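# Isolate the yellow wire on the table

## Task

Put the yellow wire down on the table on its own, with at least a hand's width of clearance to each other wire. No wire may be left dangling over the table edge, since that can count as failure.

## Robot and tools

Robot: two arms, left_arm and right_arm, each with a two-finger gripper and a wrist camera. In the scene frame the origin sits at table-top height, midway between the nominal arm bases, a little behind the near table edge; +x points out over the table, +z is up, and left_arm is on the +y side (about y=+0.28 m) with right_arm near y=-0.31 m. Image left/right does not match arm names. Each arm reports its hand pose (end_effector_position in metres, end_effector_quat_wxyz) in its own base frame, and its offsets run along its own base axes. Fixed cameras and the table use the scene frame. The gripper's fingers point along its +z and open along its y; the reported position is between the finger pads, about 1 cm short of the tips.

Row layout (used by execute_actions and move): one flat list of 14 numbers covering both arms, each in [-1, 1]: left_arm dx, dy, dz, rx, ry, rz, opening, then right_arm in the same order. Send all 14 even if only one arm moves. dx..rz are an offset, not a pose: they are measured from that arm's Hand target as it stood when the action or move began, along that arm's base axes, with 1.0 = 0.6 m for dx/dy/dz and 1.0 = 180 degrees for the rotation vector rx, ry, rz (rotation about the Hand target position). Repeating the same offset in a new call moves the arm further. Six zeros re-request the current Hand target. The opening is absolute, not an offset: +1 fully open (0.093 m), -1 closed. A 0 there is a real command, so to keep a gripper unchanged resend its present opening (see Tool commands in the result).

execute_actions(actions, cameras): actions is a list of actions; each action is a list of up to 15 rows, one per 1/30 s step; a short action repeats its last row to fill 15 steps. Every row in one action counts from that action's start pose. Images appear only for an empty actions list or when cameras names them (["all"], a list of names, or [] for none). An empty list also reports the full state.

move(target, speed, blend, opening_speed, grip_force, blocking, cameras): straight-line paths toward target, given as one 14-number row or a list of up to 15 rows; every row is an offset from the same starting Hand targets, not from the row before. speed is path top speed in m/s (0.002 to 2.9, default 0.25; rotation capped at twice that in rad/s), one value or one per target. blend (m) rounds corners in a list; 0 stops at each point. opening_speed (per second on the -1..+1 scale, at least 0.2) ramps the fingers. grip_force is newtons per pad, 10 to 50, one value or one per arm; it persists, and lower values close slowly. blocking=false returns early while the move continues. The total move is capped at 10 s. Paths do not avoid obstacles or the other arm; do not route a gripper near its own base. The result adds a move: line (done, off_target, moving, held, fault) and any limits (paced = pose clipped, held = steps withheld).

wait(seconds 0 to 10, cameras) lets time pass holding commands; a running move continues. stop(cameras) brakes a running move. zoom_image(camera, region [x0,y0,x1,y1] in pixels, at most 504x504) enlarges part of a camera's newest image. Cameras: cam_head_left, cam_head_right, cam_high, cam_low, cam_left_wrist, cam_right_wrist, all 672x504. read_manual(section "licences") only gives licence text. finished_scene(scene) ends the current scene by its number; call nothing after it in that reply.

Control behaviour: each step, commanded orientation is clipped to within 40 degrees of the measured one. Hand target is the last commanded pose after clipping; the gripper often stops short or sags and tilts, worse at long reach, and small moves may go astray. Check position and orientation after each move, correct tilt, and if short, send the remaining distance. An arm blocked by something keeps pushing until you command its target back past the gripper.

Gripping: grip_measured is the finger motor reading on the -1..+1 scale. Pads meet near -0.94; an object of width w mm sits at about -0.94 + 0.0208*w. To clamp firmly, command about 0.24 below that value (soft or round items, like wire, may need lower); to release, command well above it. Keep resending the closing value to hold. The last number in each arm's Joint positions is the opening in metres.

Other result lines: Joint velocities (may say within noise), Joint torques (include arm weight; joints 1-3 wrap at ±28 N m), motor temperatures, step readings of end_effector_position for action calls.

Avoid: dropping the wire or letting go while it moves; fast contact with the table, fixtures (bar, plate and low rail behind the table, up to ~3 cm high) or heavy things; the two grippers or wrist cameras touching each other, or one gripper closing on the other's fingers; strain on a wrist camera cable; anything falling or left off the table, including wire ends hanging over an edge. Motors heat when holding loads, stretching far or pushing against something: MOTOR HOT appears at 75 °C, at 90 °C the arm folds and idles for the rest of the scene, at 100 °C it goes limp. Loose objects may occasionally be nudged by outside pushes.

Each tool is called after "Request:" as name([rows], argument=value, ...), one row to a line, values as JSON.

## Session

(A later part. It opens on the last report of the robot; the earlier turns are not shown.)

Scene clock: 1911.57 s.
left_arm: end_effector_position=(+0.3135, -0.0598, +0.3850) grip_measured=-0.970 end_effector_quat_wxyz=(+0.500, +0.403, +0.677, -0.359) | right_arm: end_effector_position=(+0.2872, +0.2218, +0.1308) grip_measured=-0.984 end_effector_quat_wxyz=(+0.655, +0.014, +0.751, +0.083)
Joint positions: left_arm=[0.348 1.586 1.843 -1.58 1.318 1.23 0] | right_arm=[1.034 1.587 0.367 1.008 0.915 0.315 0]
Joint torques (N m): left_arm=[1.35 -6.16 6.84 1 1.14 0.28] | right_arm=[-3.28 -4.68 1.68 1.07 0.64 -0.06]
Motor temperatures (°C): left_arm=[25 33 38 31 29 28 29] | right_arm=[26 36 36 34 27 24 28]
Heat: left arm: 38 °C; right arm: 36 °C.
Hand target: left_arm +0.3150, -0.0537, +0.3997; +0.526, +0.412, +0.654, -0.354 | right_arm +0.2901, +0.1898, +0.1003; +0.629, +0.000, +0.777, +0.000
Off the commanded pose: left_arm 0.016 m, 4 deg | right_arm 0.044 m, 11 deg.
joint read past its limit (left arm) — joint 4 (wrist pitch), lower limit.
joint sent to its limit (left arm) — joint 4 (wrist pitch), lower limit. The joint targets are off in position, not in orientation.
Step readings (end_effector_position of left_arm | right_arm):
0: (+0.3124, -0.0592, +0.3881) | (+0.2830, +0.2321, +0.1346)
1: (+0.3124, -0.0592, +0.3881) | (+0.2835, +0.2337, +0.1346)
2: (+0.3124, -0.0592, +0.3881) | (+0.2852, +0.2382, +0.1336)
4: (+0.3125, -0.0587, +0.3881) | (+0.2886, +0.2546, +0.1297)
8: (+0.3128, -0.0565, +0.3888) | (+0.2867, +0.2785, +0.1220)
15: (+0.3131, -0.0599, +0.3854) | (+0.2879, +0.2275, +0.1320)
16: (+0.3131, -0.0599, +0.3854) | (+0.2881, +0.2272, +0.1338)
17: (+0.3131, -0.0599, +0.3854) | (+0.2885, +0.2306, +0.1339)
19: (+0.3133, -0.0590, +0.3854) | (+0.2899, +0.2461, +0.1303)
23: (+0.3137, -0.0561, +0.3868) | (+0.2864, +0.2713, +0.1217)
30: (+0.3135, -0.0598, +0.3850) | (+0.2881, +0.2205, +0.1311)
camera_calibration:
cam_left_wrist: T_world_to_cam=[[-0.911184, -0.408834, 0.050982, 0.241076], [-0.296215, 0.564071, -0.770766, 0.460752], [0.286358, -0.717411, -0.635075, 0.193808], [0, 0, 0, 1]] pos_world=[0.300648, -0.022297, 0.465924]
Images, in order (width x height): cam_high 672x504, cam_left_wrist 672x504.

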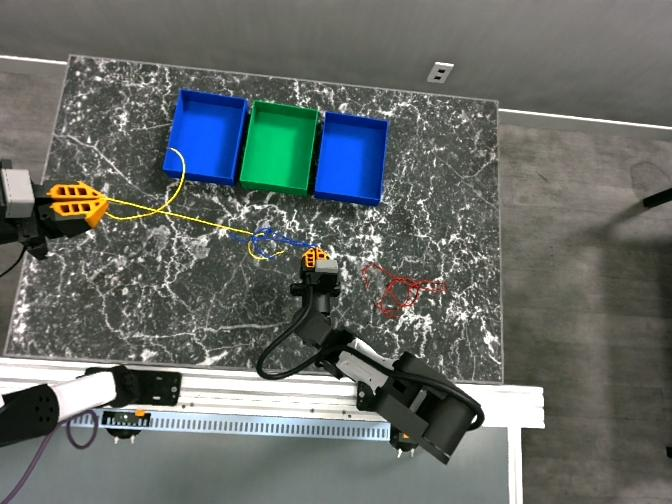

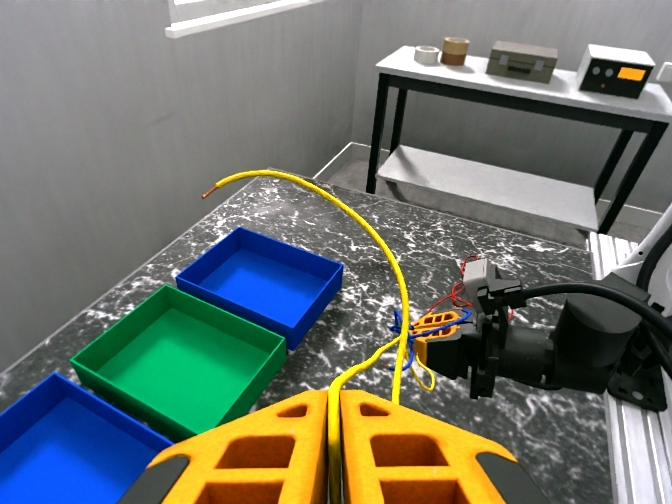

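Request:
execute_actions([
  [[0,0,0,0,0,0,-1,0,0.03,0,0,0,0,-1],[0,0,0,0,0,0,-1,0,0.06,0,0,0,0,-1],[0,0,0,0,0,0,-1,0,0.09,0.01,0,0,0,-1],[0,0,0,0,0,0,-1,0,0.11,0.02,0,0,0,-1],[0,0,0,0,0,0,-1,0,0.12,0.02,0,0,0,-1],[0,0,0,0,0,0,-1,0,0.12,0.02,0,0,0,-1],[0,0,0,0,0,0,-1,0,0.1,0.01,0,0,0,-1],[0,0,0,0,0,0,-1,0,0.07,0,0,0,0,-1],[0,0,0,0,0,0,-1,0,0.04,0,0,0,0,-1],[0,0,0,0,0,0,-1,0,0.01,0,0,0,0,-1],[0,0,0,0,0,0,-1,0,-0.02,0,0,0,0,-1],[0,0,0,0,0,0,-1,0,-0.02,0,0,0,0,-1],[0,0,0,0,0,0,-1,0,-0.02,0,0,0,0,-1],[0,0,0,0,0,0,-1,0,-0.02,0,0,0,0,-1],[0,0,0,0,0,0,-1,0,-0.02,0,0,0,0,-1]],
  [[0,0,0,0,0,0,-1,0,0.03,0,0,0,0,-1],[0,0,0,0,0,0,-1,0,0.06,0,0,0,0,-1],[0,0,0,0,0,0,-1,0,0.09,0.01,0,0,0,-1],[0,0,0,0,0,0,-1,0,0.11,0.02,0,0,0,-1],[0,0,0,0,0,0,-1,0,0.12,0.02,0,0,0,-1],[0,0,0,0,0,0,-1,0,0.12,0.02,0,0,0,-1],[0,0,0,0,0,0,-1,0,0.1,0.01,0,0,0,-1],[0,0,0,0,0,0,-1,0,0.07,0,0,0,0,-1],[0,0,0,0,0,0,-1,0,0.04,0,0,0,0,-1],[0,0,0,0,0,0,-1,0,0.01,0,0,0,0,-1],[0,0,0,0,0,0,-1,0,-0.02,0,0,0,0,-1],[0,0,0,0,0,0,-1,0,-0.02,0,0,0,0,-1],[0,0,0,0,0,0,-1,0,-0.02,0,0,0,0,-1],[0,0,0,0,0,0,-1,0,-0.02,0,0,0,0,-1],[0,0,0,0,0,0,-1,0,-0.02,0,0,0,0,-1]],
  [[0,0,0,0,0,0,-1,0,0.03,0,0,0,0,-1],[0,0,0,0,0,0,-1,0,0.06,0,0,0,0,-1],[0,0,0,0,0,0,-1,0,0.09,0.01,0,0,0,-1],[0,0,0,0,0,0,-1,0,0.11,0.02,0,0,0,-1],[0,0,0,0,0,0,-1,0,0.12,0.02,0,0,0,-1],[0,0,0,0,0,0,-1,0,0.12,0.02,0,0,0,-1],[0,0,0,0,0,0,-1,0,0.1,0.01,0,0,0,-1],[0,0,0,0,0,0,-1,0,0.07,0,0,0,0,-1],[0,0,0,0,0,0,-1,0,0.04,0,0,0,0,-1],[0,0,0,0,0,0,-1,0,0.01,0,0,0,0,-1],[0,0,0,0,0,0,-1,0,-0.02,0,0,0,0,-1],[0,0,0,0,0,0,-1,0,-0.02,0,0,0,0,-1],[0,0,0,0,0,0,-1,0,-0.02,0,0,0,0,-1],[0,0,0,0,0,0,-1,0,-0.02,0,0,0,0,-1],[0,0,0,0,0,0,-1,0,-0.02,0,0,0,0,-1]],
], cameras=["cam_high", "cam_left_wrist"])

Request:
zoom_image(camera="cam_high", region=[215, 200, 335, 280])

Request:
zoom_image(camera="cam_left_wrist", region=[375, 280, 485, 400])

Scene clock: 1975.77 s.
left_arm: end_effector_position=(+0.3134, -0.0620, +0.3834) grip_measured=-0.970 end_effector_quat_wxyz=(+0.497, +0.404, +0.677, -0.362) | right_arm: end_effector_position=(+0.2869, +0.1921, +0.1392) grip_measured=-0.984 end_effector_quat_wxyz=(+0.665, +0.008, +0.740, +0.100)
Joint positions: left_arm=[0.34 1.588 1.838 -1.58 1.317 1.23 0] | right_arm=[0.95 1.479 0.25 1.09 0.807 0.261 0]
Joint torques (N m): left_arm=[1.88 -6.46 7.15 0.99 1.13 0.28] | right_arm=[-3.89 -3.52 1.4 0.93 0.84 -0.07]
Heat: left arm: 38 °C; right arm: 36 °C.
Hand target: left_arm +0.3149, -0.0537, +0.3996; +0.526, +0.412, +0.654, -0.354 | right_arm +0.2901, +0.1538, +0.1003; +0.629, +0.000, +0.777, +0.000
Off the commanded pose: left_arm 0.018 m, 4 deg | right_arm 0.055 m, 13 deg.
joint read past its limit (left arm) — joint 4 (wrist pitch), lower limit.
joint sent to its limit (left arm) — joint 4 (wrist pitch), lower limit. The joint targets are off in position, not in orientation.
Step readings (end_effector_position of left_arm | right_arm):
0: (+0.3135, -0.0598, +0.3850) | (+0.2872, +0.2218, +0.1308)
1: (+0.3135, -0.0598, +0.3850) | (+0.2873, +0.2229, +0.1308)
2: (+0.3135, -0.0598, +0.3850) | (+0.2877, +0.2263, +0.1304)
4: (+0.3136, -0.0594, +0.3852) | (+0.2900, +0.2423, +0.1274)
8: (+0.3141, -0.0555, +0.3866) | (+0.2866, +0.2675, +0.1219)
15: (+0.3133, -0.0605, +0.3852) | (+0.2885, +0.2087, +0.1290)
16: (+0.3133, -0.0605, +0.3852) | (+0.2890, +0.2080, +0.1317)
17: (+0.3133, -0.0605, +0.3852) | (+0.2894, +0.2115, +0.1315)
19: (+0.3135, -0.0595, +0.3853) | (+0.2904, +0.2290, +0.1274)
23: (+0.3141, -0.0556, +0.3864) | (+0.2865, +0.2542, +0.1217)
30: (+0.3136, -0.0611, +0.3839) | (+0.2890, +0.1985, +0.1335)
31: (+0.3136, -0.0611, +0.3839) | (+0.2892, +0.1978, +0.1359)
32: (+0.3136, -0.0611, +0.3839) | (+0.2893, +0.2018, +0.1360)
34: (+0.3138, -0.0597, +0.3841) | (+0.2890, +0.2196, +0.1302)
38: (+0.3145, -0.0553, +0.3854) | (+0.2860, +0.2436, +0.1218)
45: (+0.3134, -0.0620, +0.3834) | (+0.2890, +0.1902, +0.1385)
camera_calibration:
cam_left_wrist: T_world_to_cam=[[-0.913976, -0.401735, 0.0570748, 0.239203], [-0.29644, 0.565032, -0.769975, 0.460601], [0.277077, -0.720658, -0.635516, 0.194064], [0, 0, 0, 1]] pos_world=[0.301396, -0.0243047, 0.46433]
Images, in order (width x height): cam_high 672x504, cam_left_wrist 672x504.

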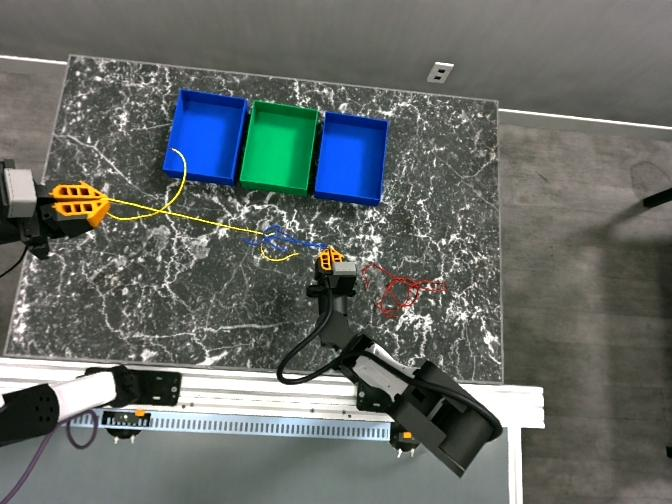

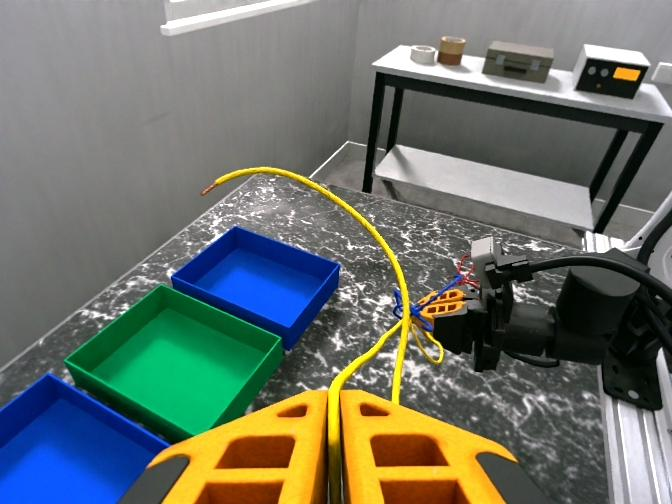

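Scaled by 4.200 from the camera's 672x504 image, which has a finer 960x720 frame.

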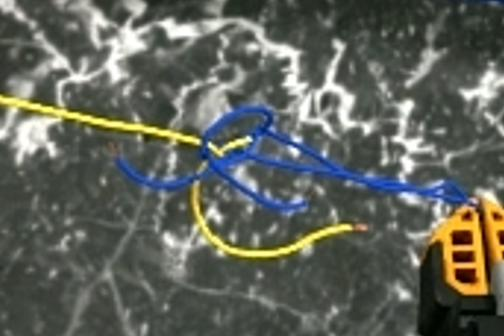

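Scaled by 4.200 from the camera's 672x504 image, which has a finer 960x720 frame.

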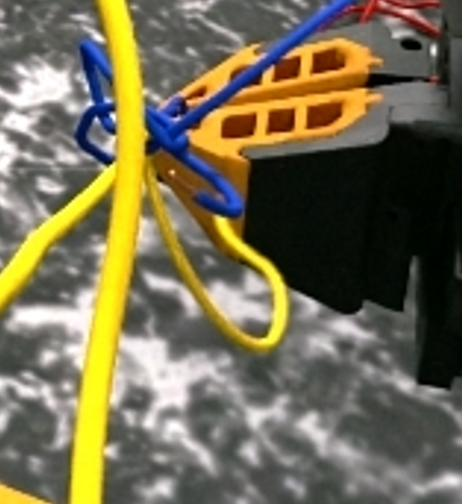

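Request:
move(target=[-0.0623,-0.1742,-0.01,0,0,-0.111,-1,-0.117,0.2437,-0.017,0,0,0.1667,-1], speed=0.2, cameras=["cam_right_wrist", "cam_high", "cam_left_wrist"])

Request:
zoom_image(camera="cam_right_wrist", region=[180, 0, 520, 420])

Scene clock: 2134.63 s.
left_arm: end_effector_position=(+0.2776, -0.1578, +0.3841) grip_measured=-0.970 end_effector_quat_wxyz=(+0.439, +0.507, +0.595, -0.443) | right_arm: end_effector_position=(+0.2226, +0.2878, +0.0823) grip_measured=-0.984 end_effector_quat_wxyz=(+0.602, -0.195, +0.761, +0.146)
Joint positions: left_arm=[0.023 1.588 1.826 -1.58 1.341 1.251 0] | right_arm=[1.217 1.697 0.299 1.087 0.704 0.192 0]
Joint torques (N m): left_arm=[-0.58 -6.43 6.22 0.97 0.91 0.3] | right_arm=[1.31 -4.44 5.71 2.84 -0.08 -0.12]
Heat: left arm: 37 °C; right arm: 34 °C.
Hand target: left_arm +0.2775, -0.1582, +0.3936; +0.457, +0.519, +0.573, -0.440 | right_arm +0.2199, +0.3000, +0.0901; +0.608, -0.201, +0.751, +0.163
Off the commanded pose: left_arm 0.010 m, 4 deg | right_arm 0.015 m, 2 deg.
joint read past its limit (left arm) — joint 4 (wrist pitch), lower limit.
joint sent to its limit (left arm) — joint 4 (wrist pitch), lower limit. The joint targets are off in position, not in orientation.
move: off_target (left_arm, right_arm)
camera_calibration:
cam_left_wrist: T_world_to_cam=[[-0.995088, -0.0848985, 0.0509173, 0.242746], [-0.0924729, 0.613519, -0.784247, 0.461148], [0.0353426, -0.785103, -0.618356, 0.185823], [0, 0, 0, 1]] pos_world=[0.27763, -0.116424, 0.464199]
cam_right_wrist: T_world_to_cam=[[0.44788, -0.89359, 0.030005, 0.151478], [-0.581294, -0.316523, -0.749607, 0.316825], [0.679339, 0.318292, -0.661203, -0.101283], [0, 0, 0, 1]] pos_world=[0.18513, 0.26788, 0.165981]
Images, in order (width x height): cam_high 672x504, cam_left_wrist 672x504, cam_right_wrist 672x504.

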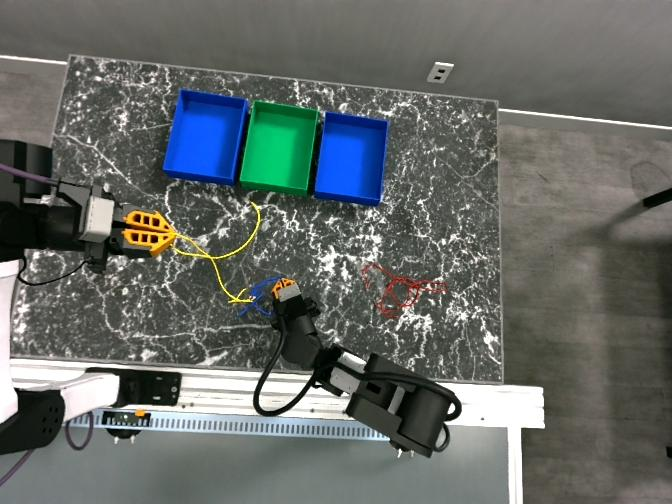

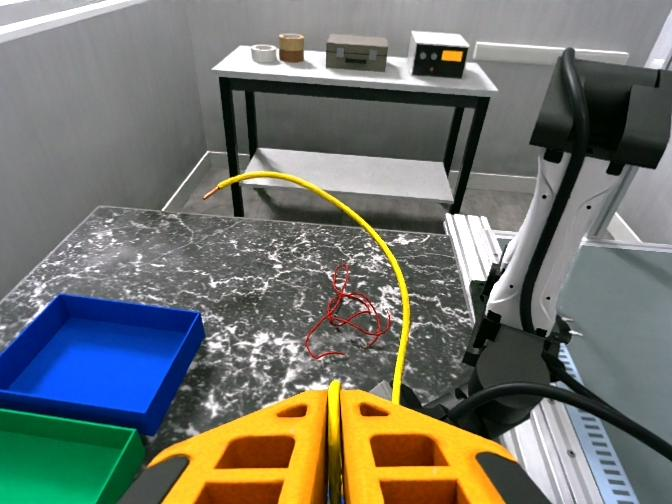

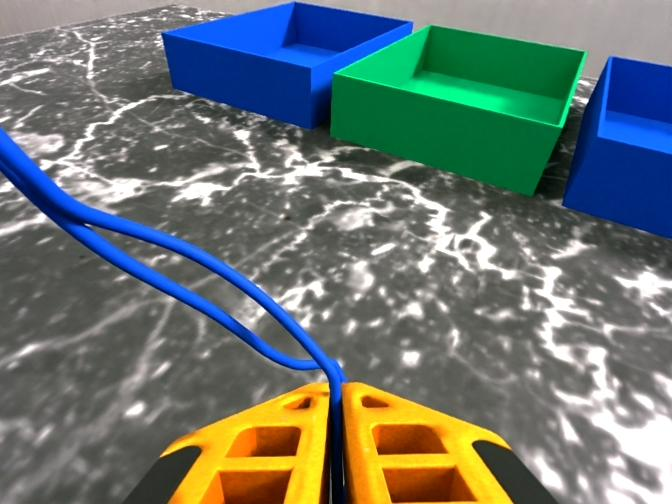

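Scaled by 1.200 from the camera's 672x504 image, which has a finer 960x720 frame.

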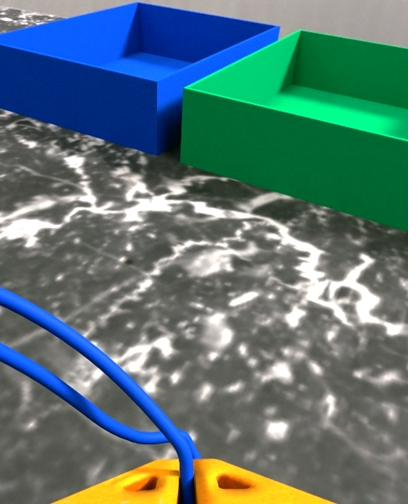

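Request:
zoom_image(camera="cam_high", region=[205, 255, 315, 325])

Request:
wait(seconds=0.1, cameras=["cam_low", "cam_head_left", "cam_head_right"])

Request:
zoom_image(camera="cam_low", region=[420, 40, 560, 180])

Request:
zoom_image(camera="cam_head_left", region=[260, 290, 380, 390])

Scaled by 4.582 from the camera's 672x504 image, which has a finer 960x720 frame.

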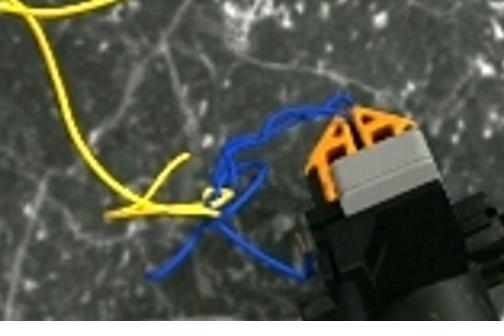

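Scene clock: 2142.77 s.
left_arm: end_effector_position=(+0.2776, -0.1578, +0.3841) grip_measured=-0.970 end_effector_quat_wxyz=(+0.439, +0.507, +0.595, -0.443) | right_arm: end_effector_position=(+0.2226, +0.2878, +0.0823) grip_measured=-0.984 end_effector_quat_wxyz=(+0.602, -0.195, +0.761, +0.146)
Joint positions: left_arm=[0.023 1.588 1.826 -1.58 1.341 1.251 0] | right_arm=[1.217 1.697 0.299 1.087 0.704 0.192 0]
Joint torques (N m): left_arm=[-0.61 -6.46 6.17 0.98 0.9 0.29] | right_arm=[1.25 -4.48 5.52 2.82 -0.11 -0.19]
Heat: left arm: 37 °C; right arm: 34 °C.
Hand target: left_arm +0.2775, -0.1582, +0.3936; +0.457, +0.519, +0.573, -0.440 | right_arm +0.2199, +0.3000, +0.0901; +0.608, -0.201, +0.751, +0.163
Tool commands: left_gripper/opening=-1.0 right_gripper/opening=-1.0
Off the commanded pose: left_arm 0.010 m, 4 deg | right_arm 0.015 m, 2 deg.
joint read past its limit (left arm) — joint 4 (wrist pitch), lower limit.
wait: 0.10 s; at rest from the start
Images, in order (width x height): cam_head_left 672x504, cam_head_right 672x504, cam_low 672x504.

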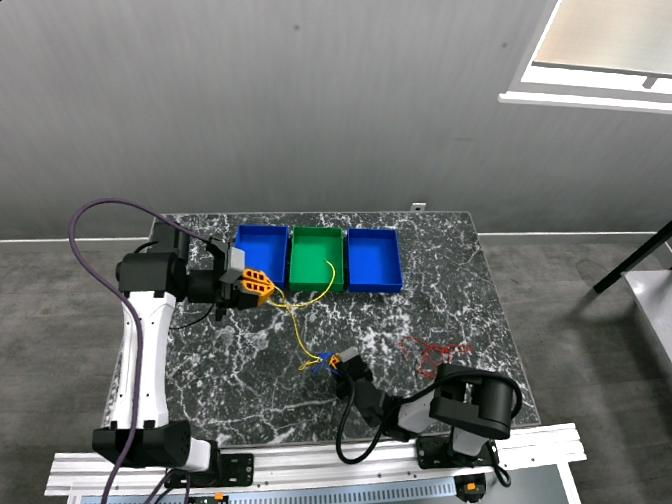

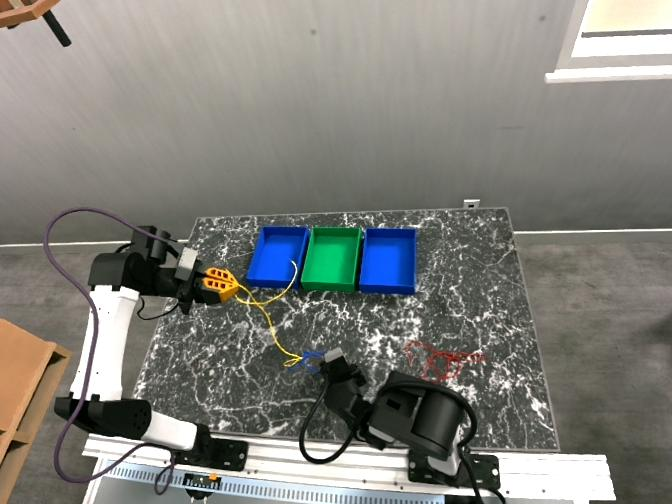

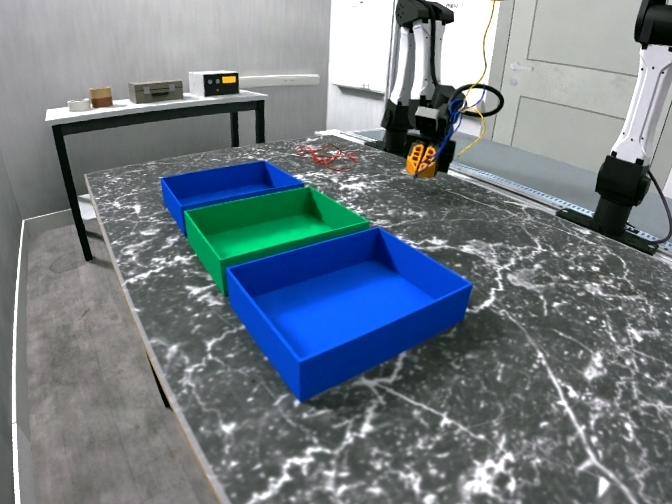

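Scaled by 3.600 from the camera's 672x504 image, which has a finer 960x720 frame.

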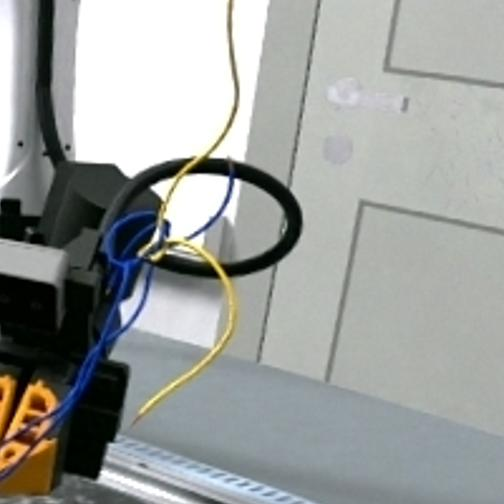

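Scaled by 4.200 from the camera's 672x504 image, which has a finer 960x720 frame.

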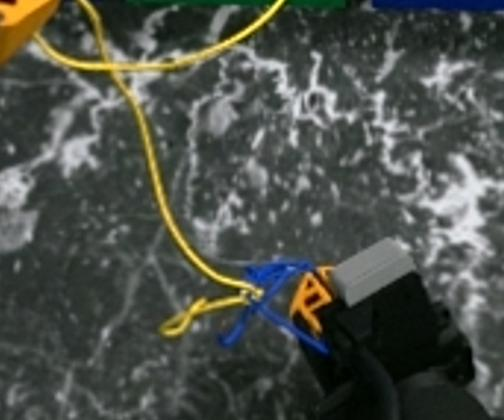

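Request:
move([
  [0,0,0,0,0,0,-1,0,0,0,0,0,0,-0.5],
  [0,0,0,0,0,0,-1,-0.1,-0.075,0.03,0,0,0,-0.5],
], speed=0.12, opening_speed=1.2, cameras=["cam_right_wrist", "cam_high", "cam_low"])

Request:
zoom_image(camera="cam_low", region=[420, 40, 560, 220])

Request:
zoom_image(camera="cam_high", region=[175, 225, 285, 315])

Scene clock: 2181.47 s.
left_arm: end_effector_position=(+0.2776, -0.1578, +0.3841) grip_measured=-0.970 end_effector_quat_wxyz=(+0.439, +0.507, +0.595, -0.443) | right_arm: end_effector_position=(+0.1627, +0.2549, +0.1076) grip_measured=-0.502 end_effector_quat_wxyz=(+0.612, -0.202, +0.747, +0.162)
Joint positions: left_arm=[0.023 1.588 1.826 -1.58 1.341 1.251 0] | right_arm=[1.458 1.328 0.14 0.86 0.909 0.257 0.021]
Joint torques (N m): left_arm=[-0.59 -6.42 6.19 0.96 0.91 0.28] | right_arm=[1.13 -4.79 5.26 1.88 0.3 0.25]
Motor temperatures (°C): left_arm=[25 33 37 31 29 28 29] | right_arm=[25 35 35 39 28 24 28]
Heat: left arm: 37 °C; right arm: 39 °C.
Hand target: left_arm +0.2775, -0.1582, +0.3936; +0.457, +0.519, +0.573, -0.440 | right_arm +0.1599, +0.2550, +0.1081; +0.608, -0.201, +0.751, +0.163
Off the commanded pose: left_arm 0.010 m, 4 deg | right_arm 0.003 m, 1 deg.
joint read past its limit (left arm) — joint 4 (wrist pitch), lower limit.
joint sent to its limit (left arm) — joint 4 (wrist pitch), lower limit. The joint targets are off in position, not in orientation.
move: off_target (left_arm)
camera_calibration:
cam_right_wrist: T_world_to_cam=[[0.475791, -0.879305, 0.0211259, 0.140925], [-0.549844, -0.316095, -0.773146, 0.287911], [0.686509, 0.35624, -0.633876, -0.0471803], [0, 0, 0, 1]] pos_world=[0.123645, 0.231731, 0.189714]
Images, in order (width x height): cam_high 672x504, cam_low 672x504, cam_right_wrist 672x504.

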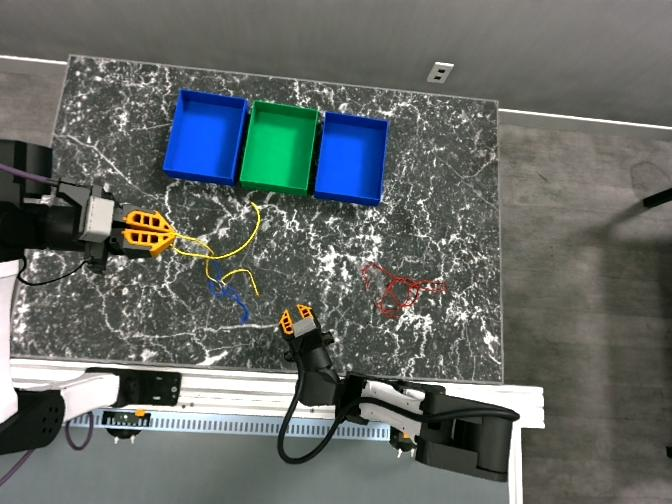

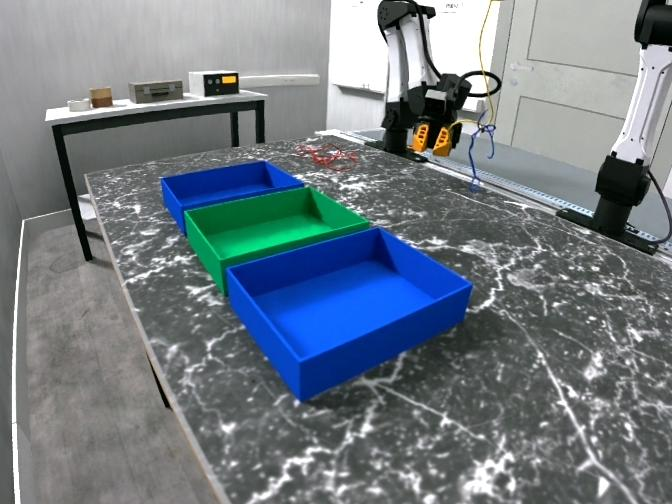

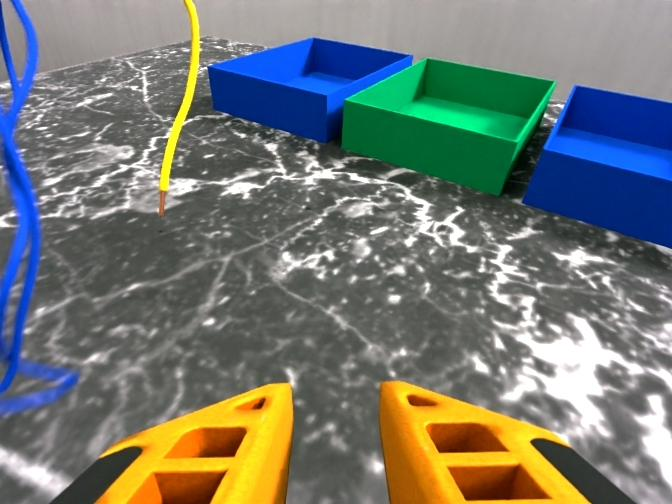

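Scaled by 2.800 from the camera's 672x504 image, which has a finer 960x720 frame.

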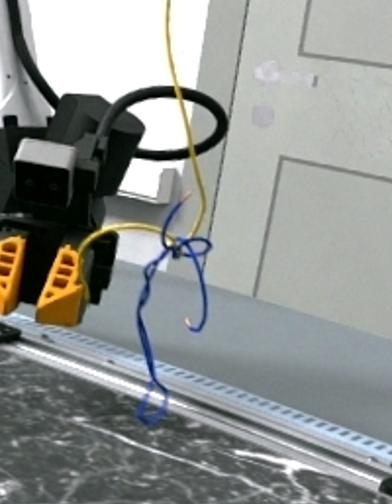

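Scaled by 4.582 from the camera's 672x504 image, which has a finer 960x720 frame.

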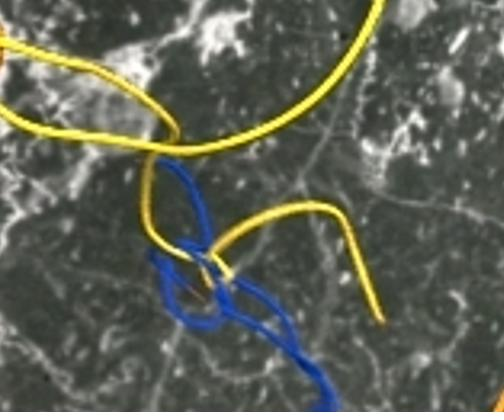

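Request:
move(target=[0,0,0,0,0,0,-1,-0.0193,0.0672,0.0953,0,0,0,-0.5], speed=0.15, cameras=["cam_right_wrist", "cam_high"])

Request:
zoom_image(camera="cam_high", region=[175, 225, 285, 315])

Scene clock: 2195.80 s.
left_arm: end_effector_position=(+0.2776, -0.1578, +0.3841) grip_measured=-0.970 end_effector_quat_wxyz=(+0.439, +0.507, +0.595, -0.443) | right_arm: end_effector_position=(+0.1511, +0.2926, +0.1542) grip_measured=-0.502 end_effector_quat_wxyz=(+0.608, -0.211, +0.750, +0.153)
Joint positions: left_arm=[0.023 1.588 1.826 -1.58 1.341 1.251 0] | right_arm=[1.531 1.249 0.394 0.464 0.976 0.302 0.021]
Joint torques (N m): left_arm=[-0.62 -6.49 6.2 0.98 0.9 0.3] | right_arm=[1.25 -5.27 8.28 1.78 0.33 0.24]
Heat: left arm: 37 °C; right arm: 38 °C.
Hand target: left_arm +0.2775, -0.1582, +0.3936; +0.457, +0.519, +0.573, -0.440 | right_arm +0.1483, +0.2954, +0.1653; +0.608, -0.201, +0.751, +0.163
Off the commanded pose: left_arm 0.010 m, 4 deg | right_arm 0.012 m, 2 deg.
joint read past its limit (left arm) — joint 4 (wrist pitch), lower limit.
joint sent to its limit (left arm) — joint 4 (wrist pitch), lower limit. The joint targets are off in position, not in orientation.
move: off_target (left_arm, right_arm)
camera_calibration:
cam_right_wrist: T_world_to_cam=[[0.477508, -0.877565, 0.0431905, 0.174406], [-0.551643, -0.3377, -0.762659, 0.334356], [0.683868, 0.34035, -0.645357, -0.0163482], [0, 0, 0, 1]] pos_world=[0.112345, 0.271529, 0.236916]
Images, in order (width x height): cam_high 672x504, cam_right_wrist 672x504.

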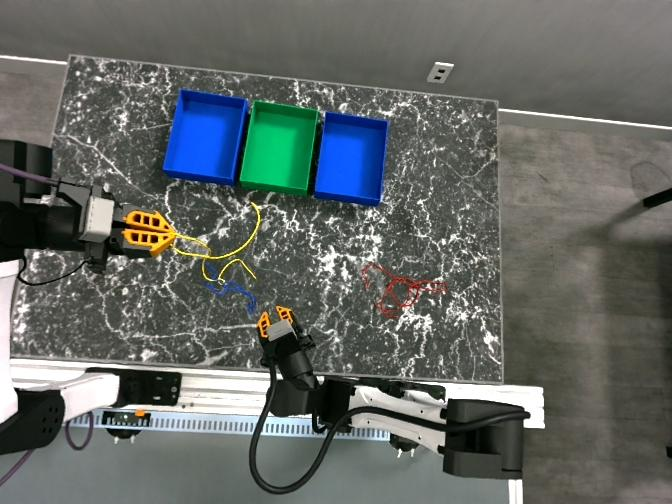

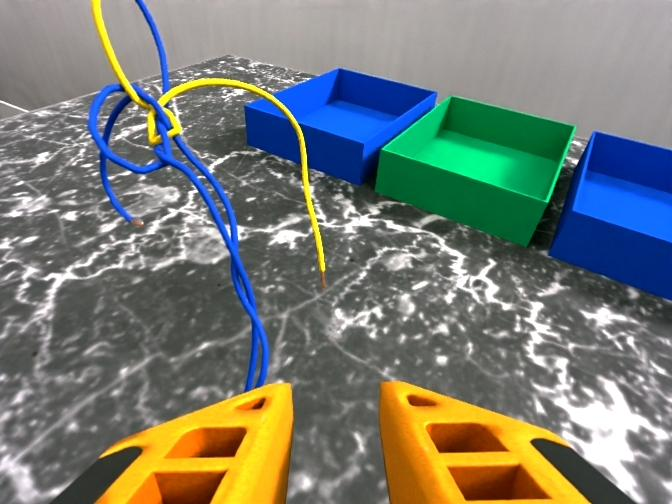

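Scaled by 4.582 from the camera's 672x504 image, which has a finer 960x720 frame.

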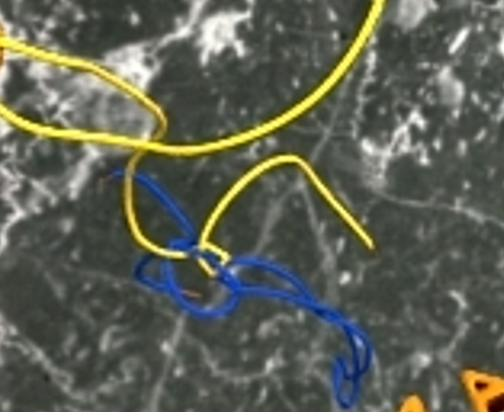

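Request:
zoom_image(camera="cam_right_wrist", region=[80, 50, 240, 190])

Scaled by 3.150 from the camera's 672x504 image, which has a finer 960x720 frame.

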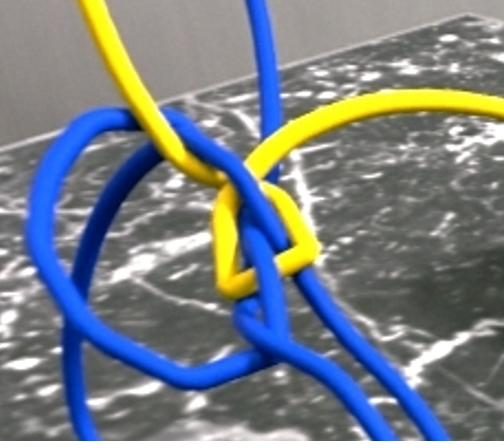

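Request:
zoom_image(camera="cam_right_wrist", region=[125, 75, 205, 155])

Scaled by 6.300 from the camera's 672x504 image, which has a finer 960x720 frame.

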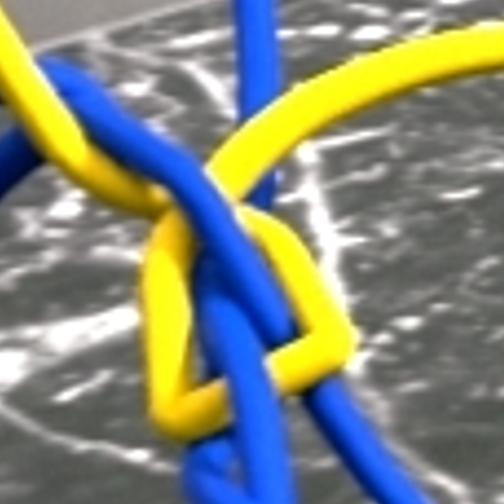

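Request:
execute_actions(actions=[], cameras=["cam_right_wrist", "cam_high", "cam_head_left"])

Scene clock: 2215.80 s.
left_arm: end_effector_position=(+0.2776, -0.1578, +0.3841) grip_measured=-0.970 end_effector_quat_wxyz=(+0.439, +0.507, +0.595, -0.443) | right_arm: end_effector_position=(+0.1511, +0.2926, +0.1541) grip_measured=-0.502 end_effector_quat_wxyz=(+0.608, -0.211, +0.750, +0.153)
Joint positions: left_arm=[0.023 1.588 1.826 -1.58 1.341 1.251 0] | right_arm=[1.531 1.249 0.394 0.463 0.976 0.302 0.021]
Joint velocities: within noise
Joint torques (N m): left_arm=[-0.61 -6.42 6.23 0.98 0.91 0.29] | right_arm=[1.28 -5.34 8.32 1.84 0.32 0.25]
Motor temperatures (°C): left_arm=[25 34 36 31 29 28 29] | right_arm=[25 35 37 38 28 25 27]
Heat: left arm: 36 °C; right arm: 38 °C.
Hand target: left_arm +0.2775, -0.1582, +0.3936; +0.457, +0.519, +0.573, -0.440 | right_arm +0.1483, +0.2954, +0.1653; +0.608, -0.201, +0.751, +0.163
Tool commands: left_gripper/opening=-1.0 right_gripper/opening=-0.5
Off the commanded pose: left_arm 0.010 m, 4 deg | right_arm 0.012 m, 2 deg.
joint read past its limit (left arm) — joint 4 (wrist pitch), lower limit.
camera_calibration:
cam_right_wrist: T_world_to_cam=[[0.477523, -0.877541, 0.0435062, 0.174323], [-0.551614, -0.337972, -0.76256, 0.334403], [0.683882, 0.340141, -0.645453, -0.0162701], [0, 0, 0, 1]] pos_world=[0.112345, 0.271529, 0.236917]
Images, in order (width x height): cam_head_left 672x504, cam_high 672x504, cam_right_wrist 672x504.

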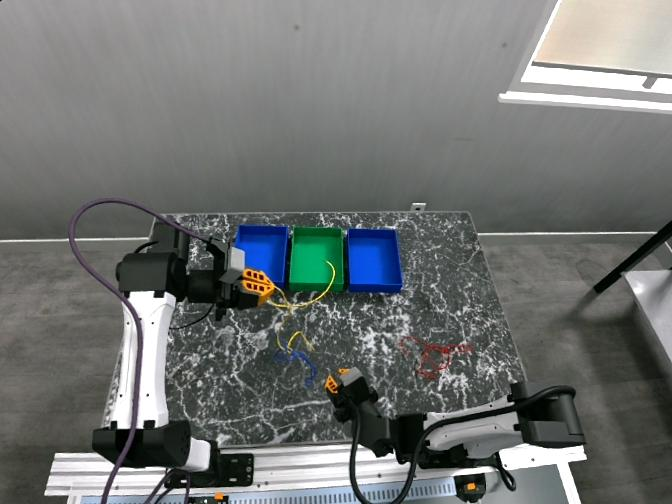

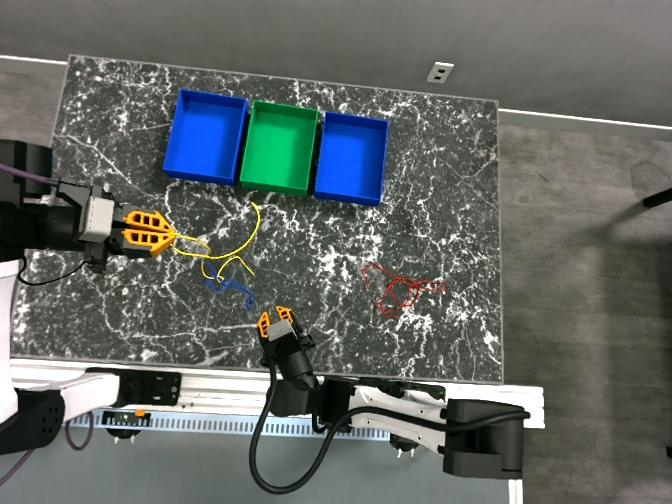

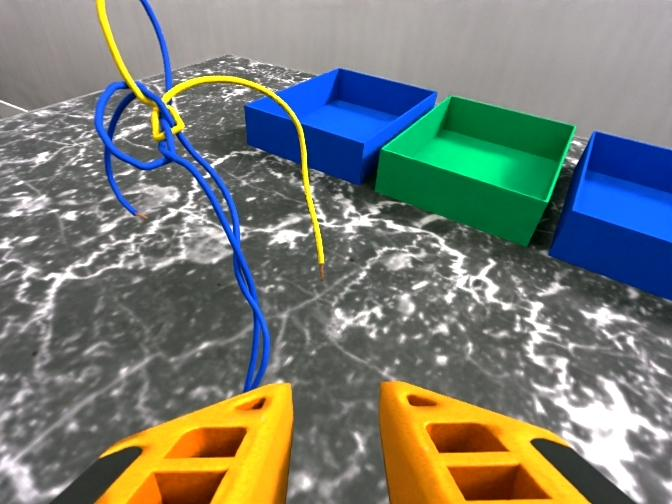

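Request:
zoom_image(camera="cam_right_wrist", region=[80, 60, 240, 240])

Scaled by 2.800 from the camera's 672x504 image, which has a finer 960x720 frame.

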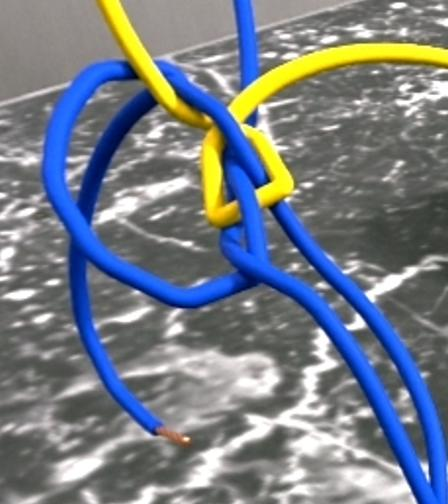

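Request:
zoom_image(camera="cam_right_wrist", region=[130, 80, 200, 160])

Request:
zoom_image(camera="cam_high", region=[170, 210, 290, 320])

Request:
zoom_image(camera="cam_head_left", region=[250, 270, 350, 400])

Scaled by 6.300 from the camera's 672x504 image, which has a finer 960x720 frame.

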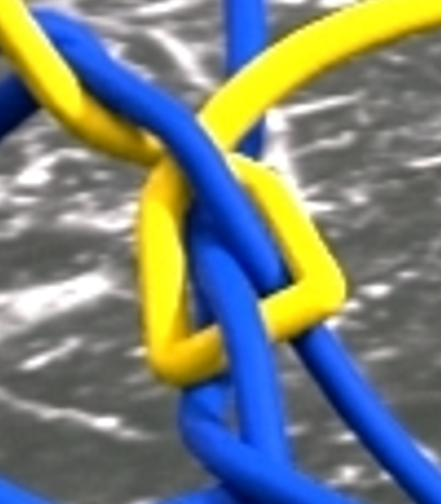

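Scaled by 4.200 from the camera's 672x504 image, which has a finer 960x720 frame.

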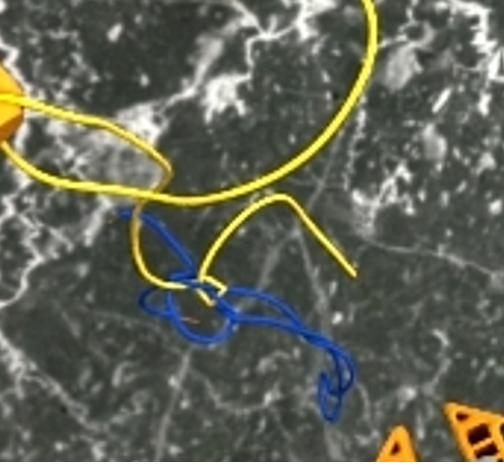

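Scaled by 3.877 from the camera's 672x504 image, which has a finer 960x720 frame.

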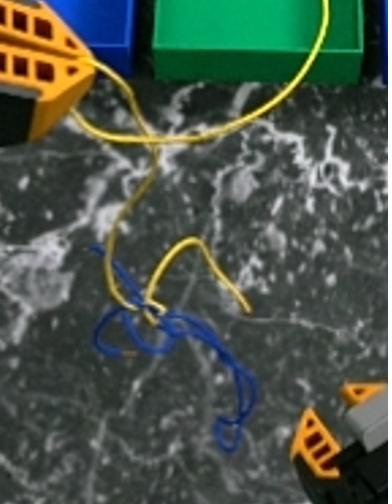

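Request:
move(target=[0,0,0,0,0,0,-1, 0.0577,0.0329,-0.0108,0,0,0,-0.6], speed=0.12, cameras=["cam_right_wrist"])

Scene clock: 2230.70 s.
left_arm: end_effector_position=(+0.2776, -0.1578, +0.3841) grip_measured=-0.970 end_effector_quat_wxyz=(+0.439, +0.507, +0.595, -0.443) | right_arm: end_effector_position=(+0.1815, +0.3039, +0.1443) grip_measured=-0.598 end_effector_quat_wxyz=(+0.599, -0.209, +0.760, +0.140)
Joint positions: left_arm=[0.023 1.588 1.826 -1.58 1.341 1.251 0] | right_arm=[1.404 1.358 0.437 0.537 0.868 0.26 0.016]
Joint torques (N m): left_arm=[-0.61 -6.45 6.24 0.97 0.89 0.29] | right_arm=[-0.42 -3.77 8.18 2.82 0 -0.19]
Heat: left arm: 36 °C; right arm: 39 °C.
Hand target: left_arm +0.2775, -0.1582, +0.3936; +0.457, +0.519, +0.573, -0.440 | right_arm +0.1829, +0.3151, +0.1588; +0.608, -0.201, +0.751, +0.163
Off the commanded pose: left_arm 0.010 m, 4 deg | right_arm 0.018 m, 3 deg.
joint read past its limit (left arm) — joint 4 (wrist pitch), lower limit.
joint sent to its limit (left arm) — joint 4 (wrist pitch), lower limit. The joint targets are off in position, not in orientation.
move: off_target (left_arm, right_arm)
camera_calibration:
cam_right_wrist: T_world_to_cam=[[0.462422, -0.884998, 0.0542572, 0.173673], [-0.572988, -0.34497, -0.743425, 0.350739], [0.676647, 0.312687, -0.666615, -0.0345486], [0, 0, 0, 1]] pos_world=[0.144036, 0.285498, 0.228294]
Images, in order (width x height): cam_right_wrist 672x504.

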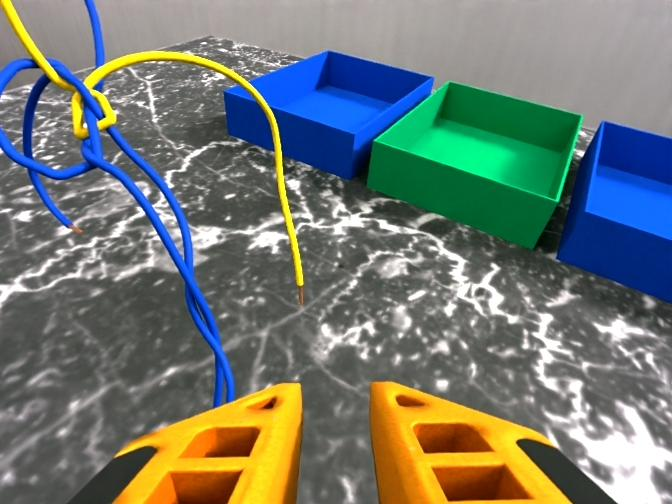

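Request:
move(target=[0,0,0,0,0,0,-1, 0.0627,0.0517,0.0,0,0,0,-0.6], speed=0.1, cameras=["cam_right_wrist"])

Scene clock: 2254.13 s.
left_arm: end_effector_position=(+0.2776, -0.1578, +0.3841) grip_measured=-0.970 end_effector_quat_wxyz=(+0.439, +0.507, +0.595, -0.443) | right_arm: end_effector_position=(+0.2181, +0.3354, +0.1444) grip_measured=-0.598 end_effector_quat_wxyz=(+0.597, -0.208, +0.762, +0.142)
Joint positions: left_arm=[0.023 1.588 1.826 -1.58 1.341 1.251 0] | right_arm=[1.287 1.527 0.568 0.613 0.757 0.211 0.016]
Joint torques (N m): left_arm=[-0.61 -6.43 6.19 0.97 0.92 0.29] | right_arm=[-0.38 -4.78 8.1 2.89 -0.03 -0.18]
Motor temperatures (°C): left_arm=[25 34 36 31 29 28 29] | right_arm=[25 34 41 47 27 25 27]
Heat: left arm: 36 °C; right arm: 47 °C.
Hand target: left_arm +0.2775, -0.1582, +0.3936; +0.457, +0.519, +0.573, -0.440 | right_arm +0.2205, +0.3461, +0.1589; +0.608, -0.201, +0.751, +0.163
Off the commanded pose: left_arm 0.010 m, 4 deg | right_arm 0.018 m, 3 deg.
joint read past its limit (left arm) — joint 4 (wrist pitch), lower limit.
joint sent to its limit (left arm) — joint 4 (wrist pitch), lower limit. The joint targets are off in position, not in orientation.
move: off_target (left_arm, right_arm)
camera_calibration:
cam_right_wrist: T_world_to_cam=[[0.46244, -0.885356, 0.0478939, 0.185587], [-0.578593, -0.34226, -0.74033, 0.382538], [0.671848, 0.314647, -0.670535, -0.0682045], [0, 0, 0, 1]] pos_world=[0.181334, 0.316698, 0.228583]
Images, in order (width x height): cam_right_wrist 672x504.

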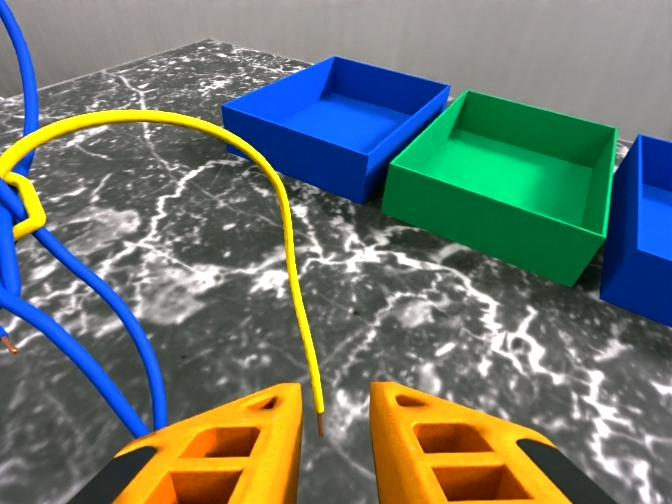

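Request:
move([
  [0,0,0,0,0,0,-1, 0.0155,0.0178,0.016,0,0,0,-0.6],
  [0,0,0,0,0,0,-1, 0.0155,0.0178,0.016,0,0,0,-1],
], speed=0.08, cameras=["cam_right_wrist", "cam_high"])

Scene clock: 2285.67 s.
left_arm: end_effector_position=(+0.2776, -0.1578, +0.3841) grip_measured=-0.970 end_effector_quat_wxyz=(+0.439, +0.507, +0.595, -0.443) | right_arm: end_effector_position=(+0.2283, +0.3490, +0.1608) grip_measured=-0.989 end_effector_quat_wxyz=(+0.605, -0.197, +0.756, +0.156)
Joint positions: left_arm=[0.023 1.588 1.826 -1.58 1.341 1.251 0] | right_arm=[1.266 1.55 0.635 0.613 0.735 0.203 0]
Joint torques (N m): left_arm=[-0.61 -6.46 6.22 0.99 0.89 0.29] | right_arm=[-0.39 -5.12 8.27 2.47 -0.08 -0.13]
Heat: left arm: 36 °C; right arm: 46 °C.
Hand target: left_arm +0.2775, -0.1582, +0.3936; +0.457, +0.519, +0.573, -0.440 | right_arm +0.2298, +0.3568, +0.1684; +0.608, -0.201, +0.751, +0.163
Off the commanded pose: left_arm 0.010 m, 4 deg | right_arm 0.011 m, 1 deg.
joint read past its limit (left arm) — joint 4 (wrist pitch), lower limit.
joint sent to its limit (left arm) — joint 4 (wrist pitch), lower limit. The joint targets are off in position, not in orientation.
move: off_target (left_arm, right_arm); target 2's new opening was sent with right_arm's hand 0.011 m and 1 deg from that target
camera_calibration:
cam_right_wrist: T_world_to_cam=[[0.462654, -0.886329, 0.0193034, 0.19702], [-0.570739, -0.31444, -0.758541, 0.396581], [0.678386, 0.339925, -0.65134, -0.0817295], [0, 0, 0, 1]] pos_world=[0.190636, 0.327107, 0.243786]
Images, in order (width x height): cam_high 672x504, cam_right_wrist 672x504.

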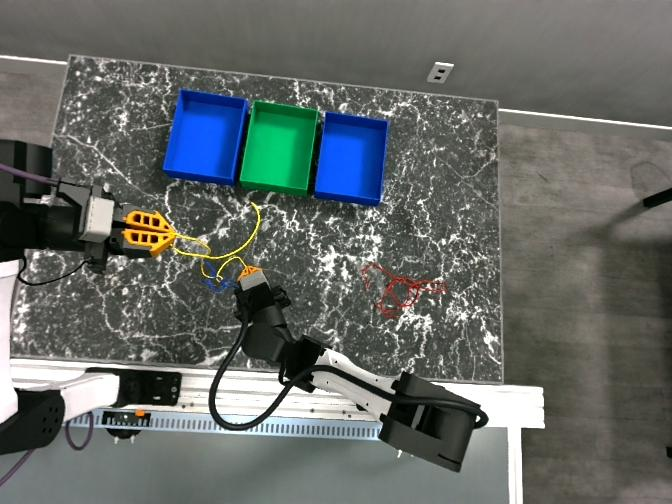

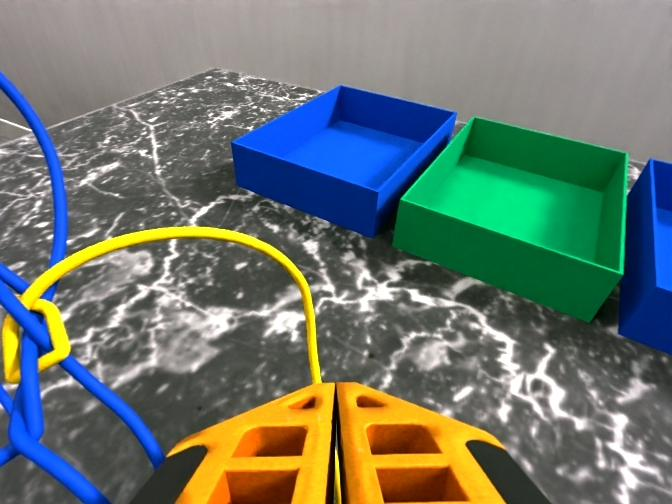

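Request:
zoom_image(camera="cam_right_wrist", region=[270, 350, 400, 504])

Scaled by 3.273 from the camera's 672x504 image, which has a finer 960x720 frame.

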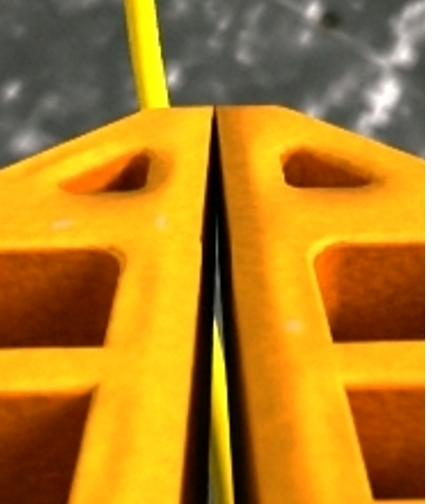

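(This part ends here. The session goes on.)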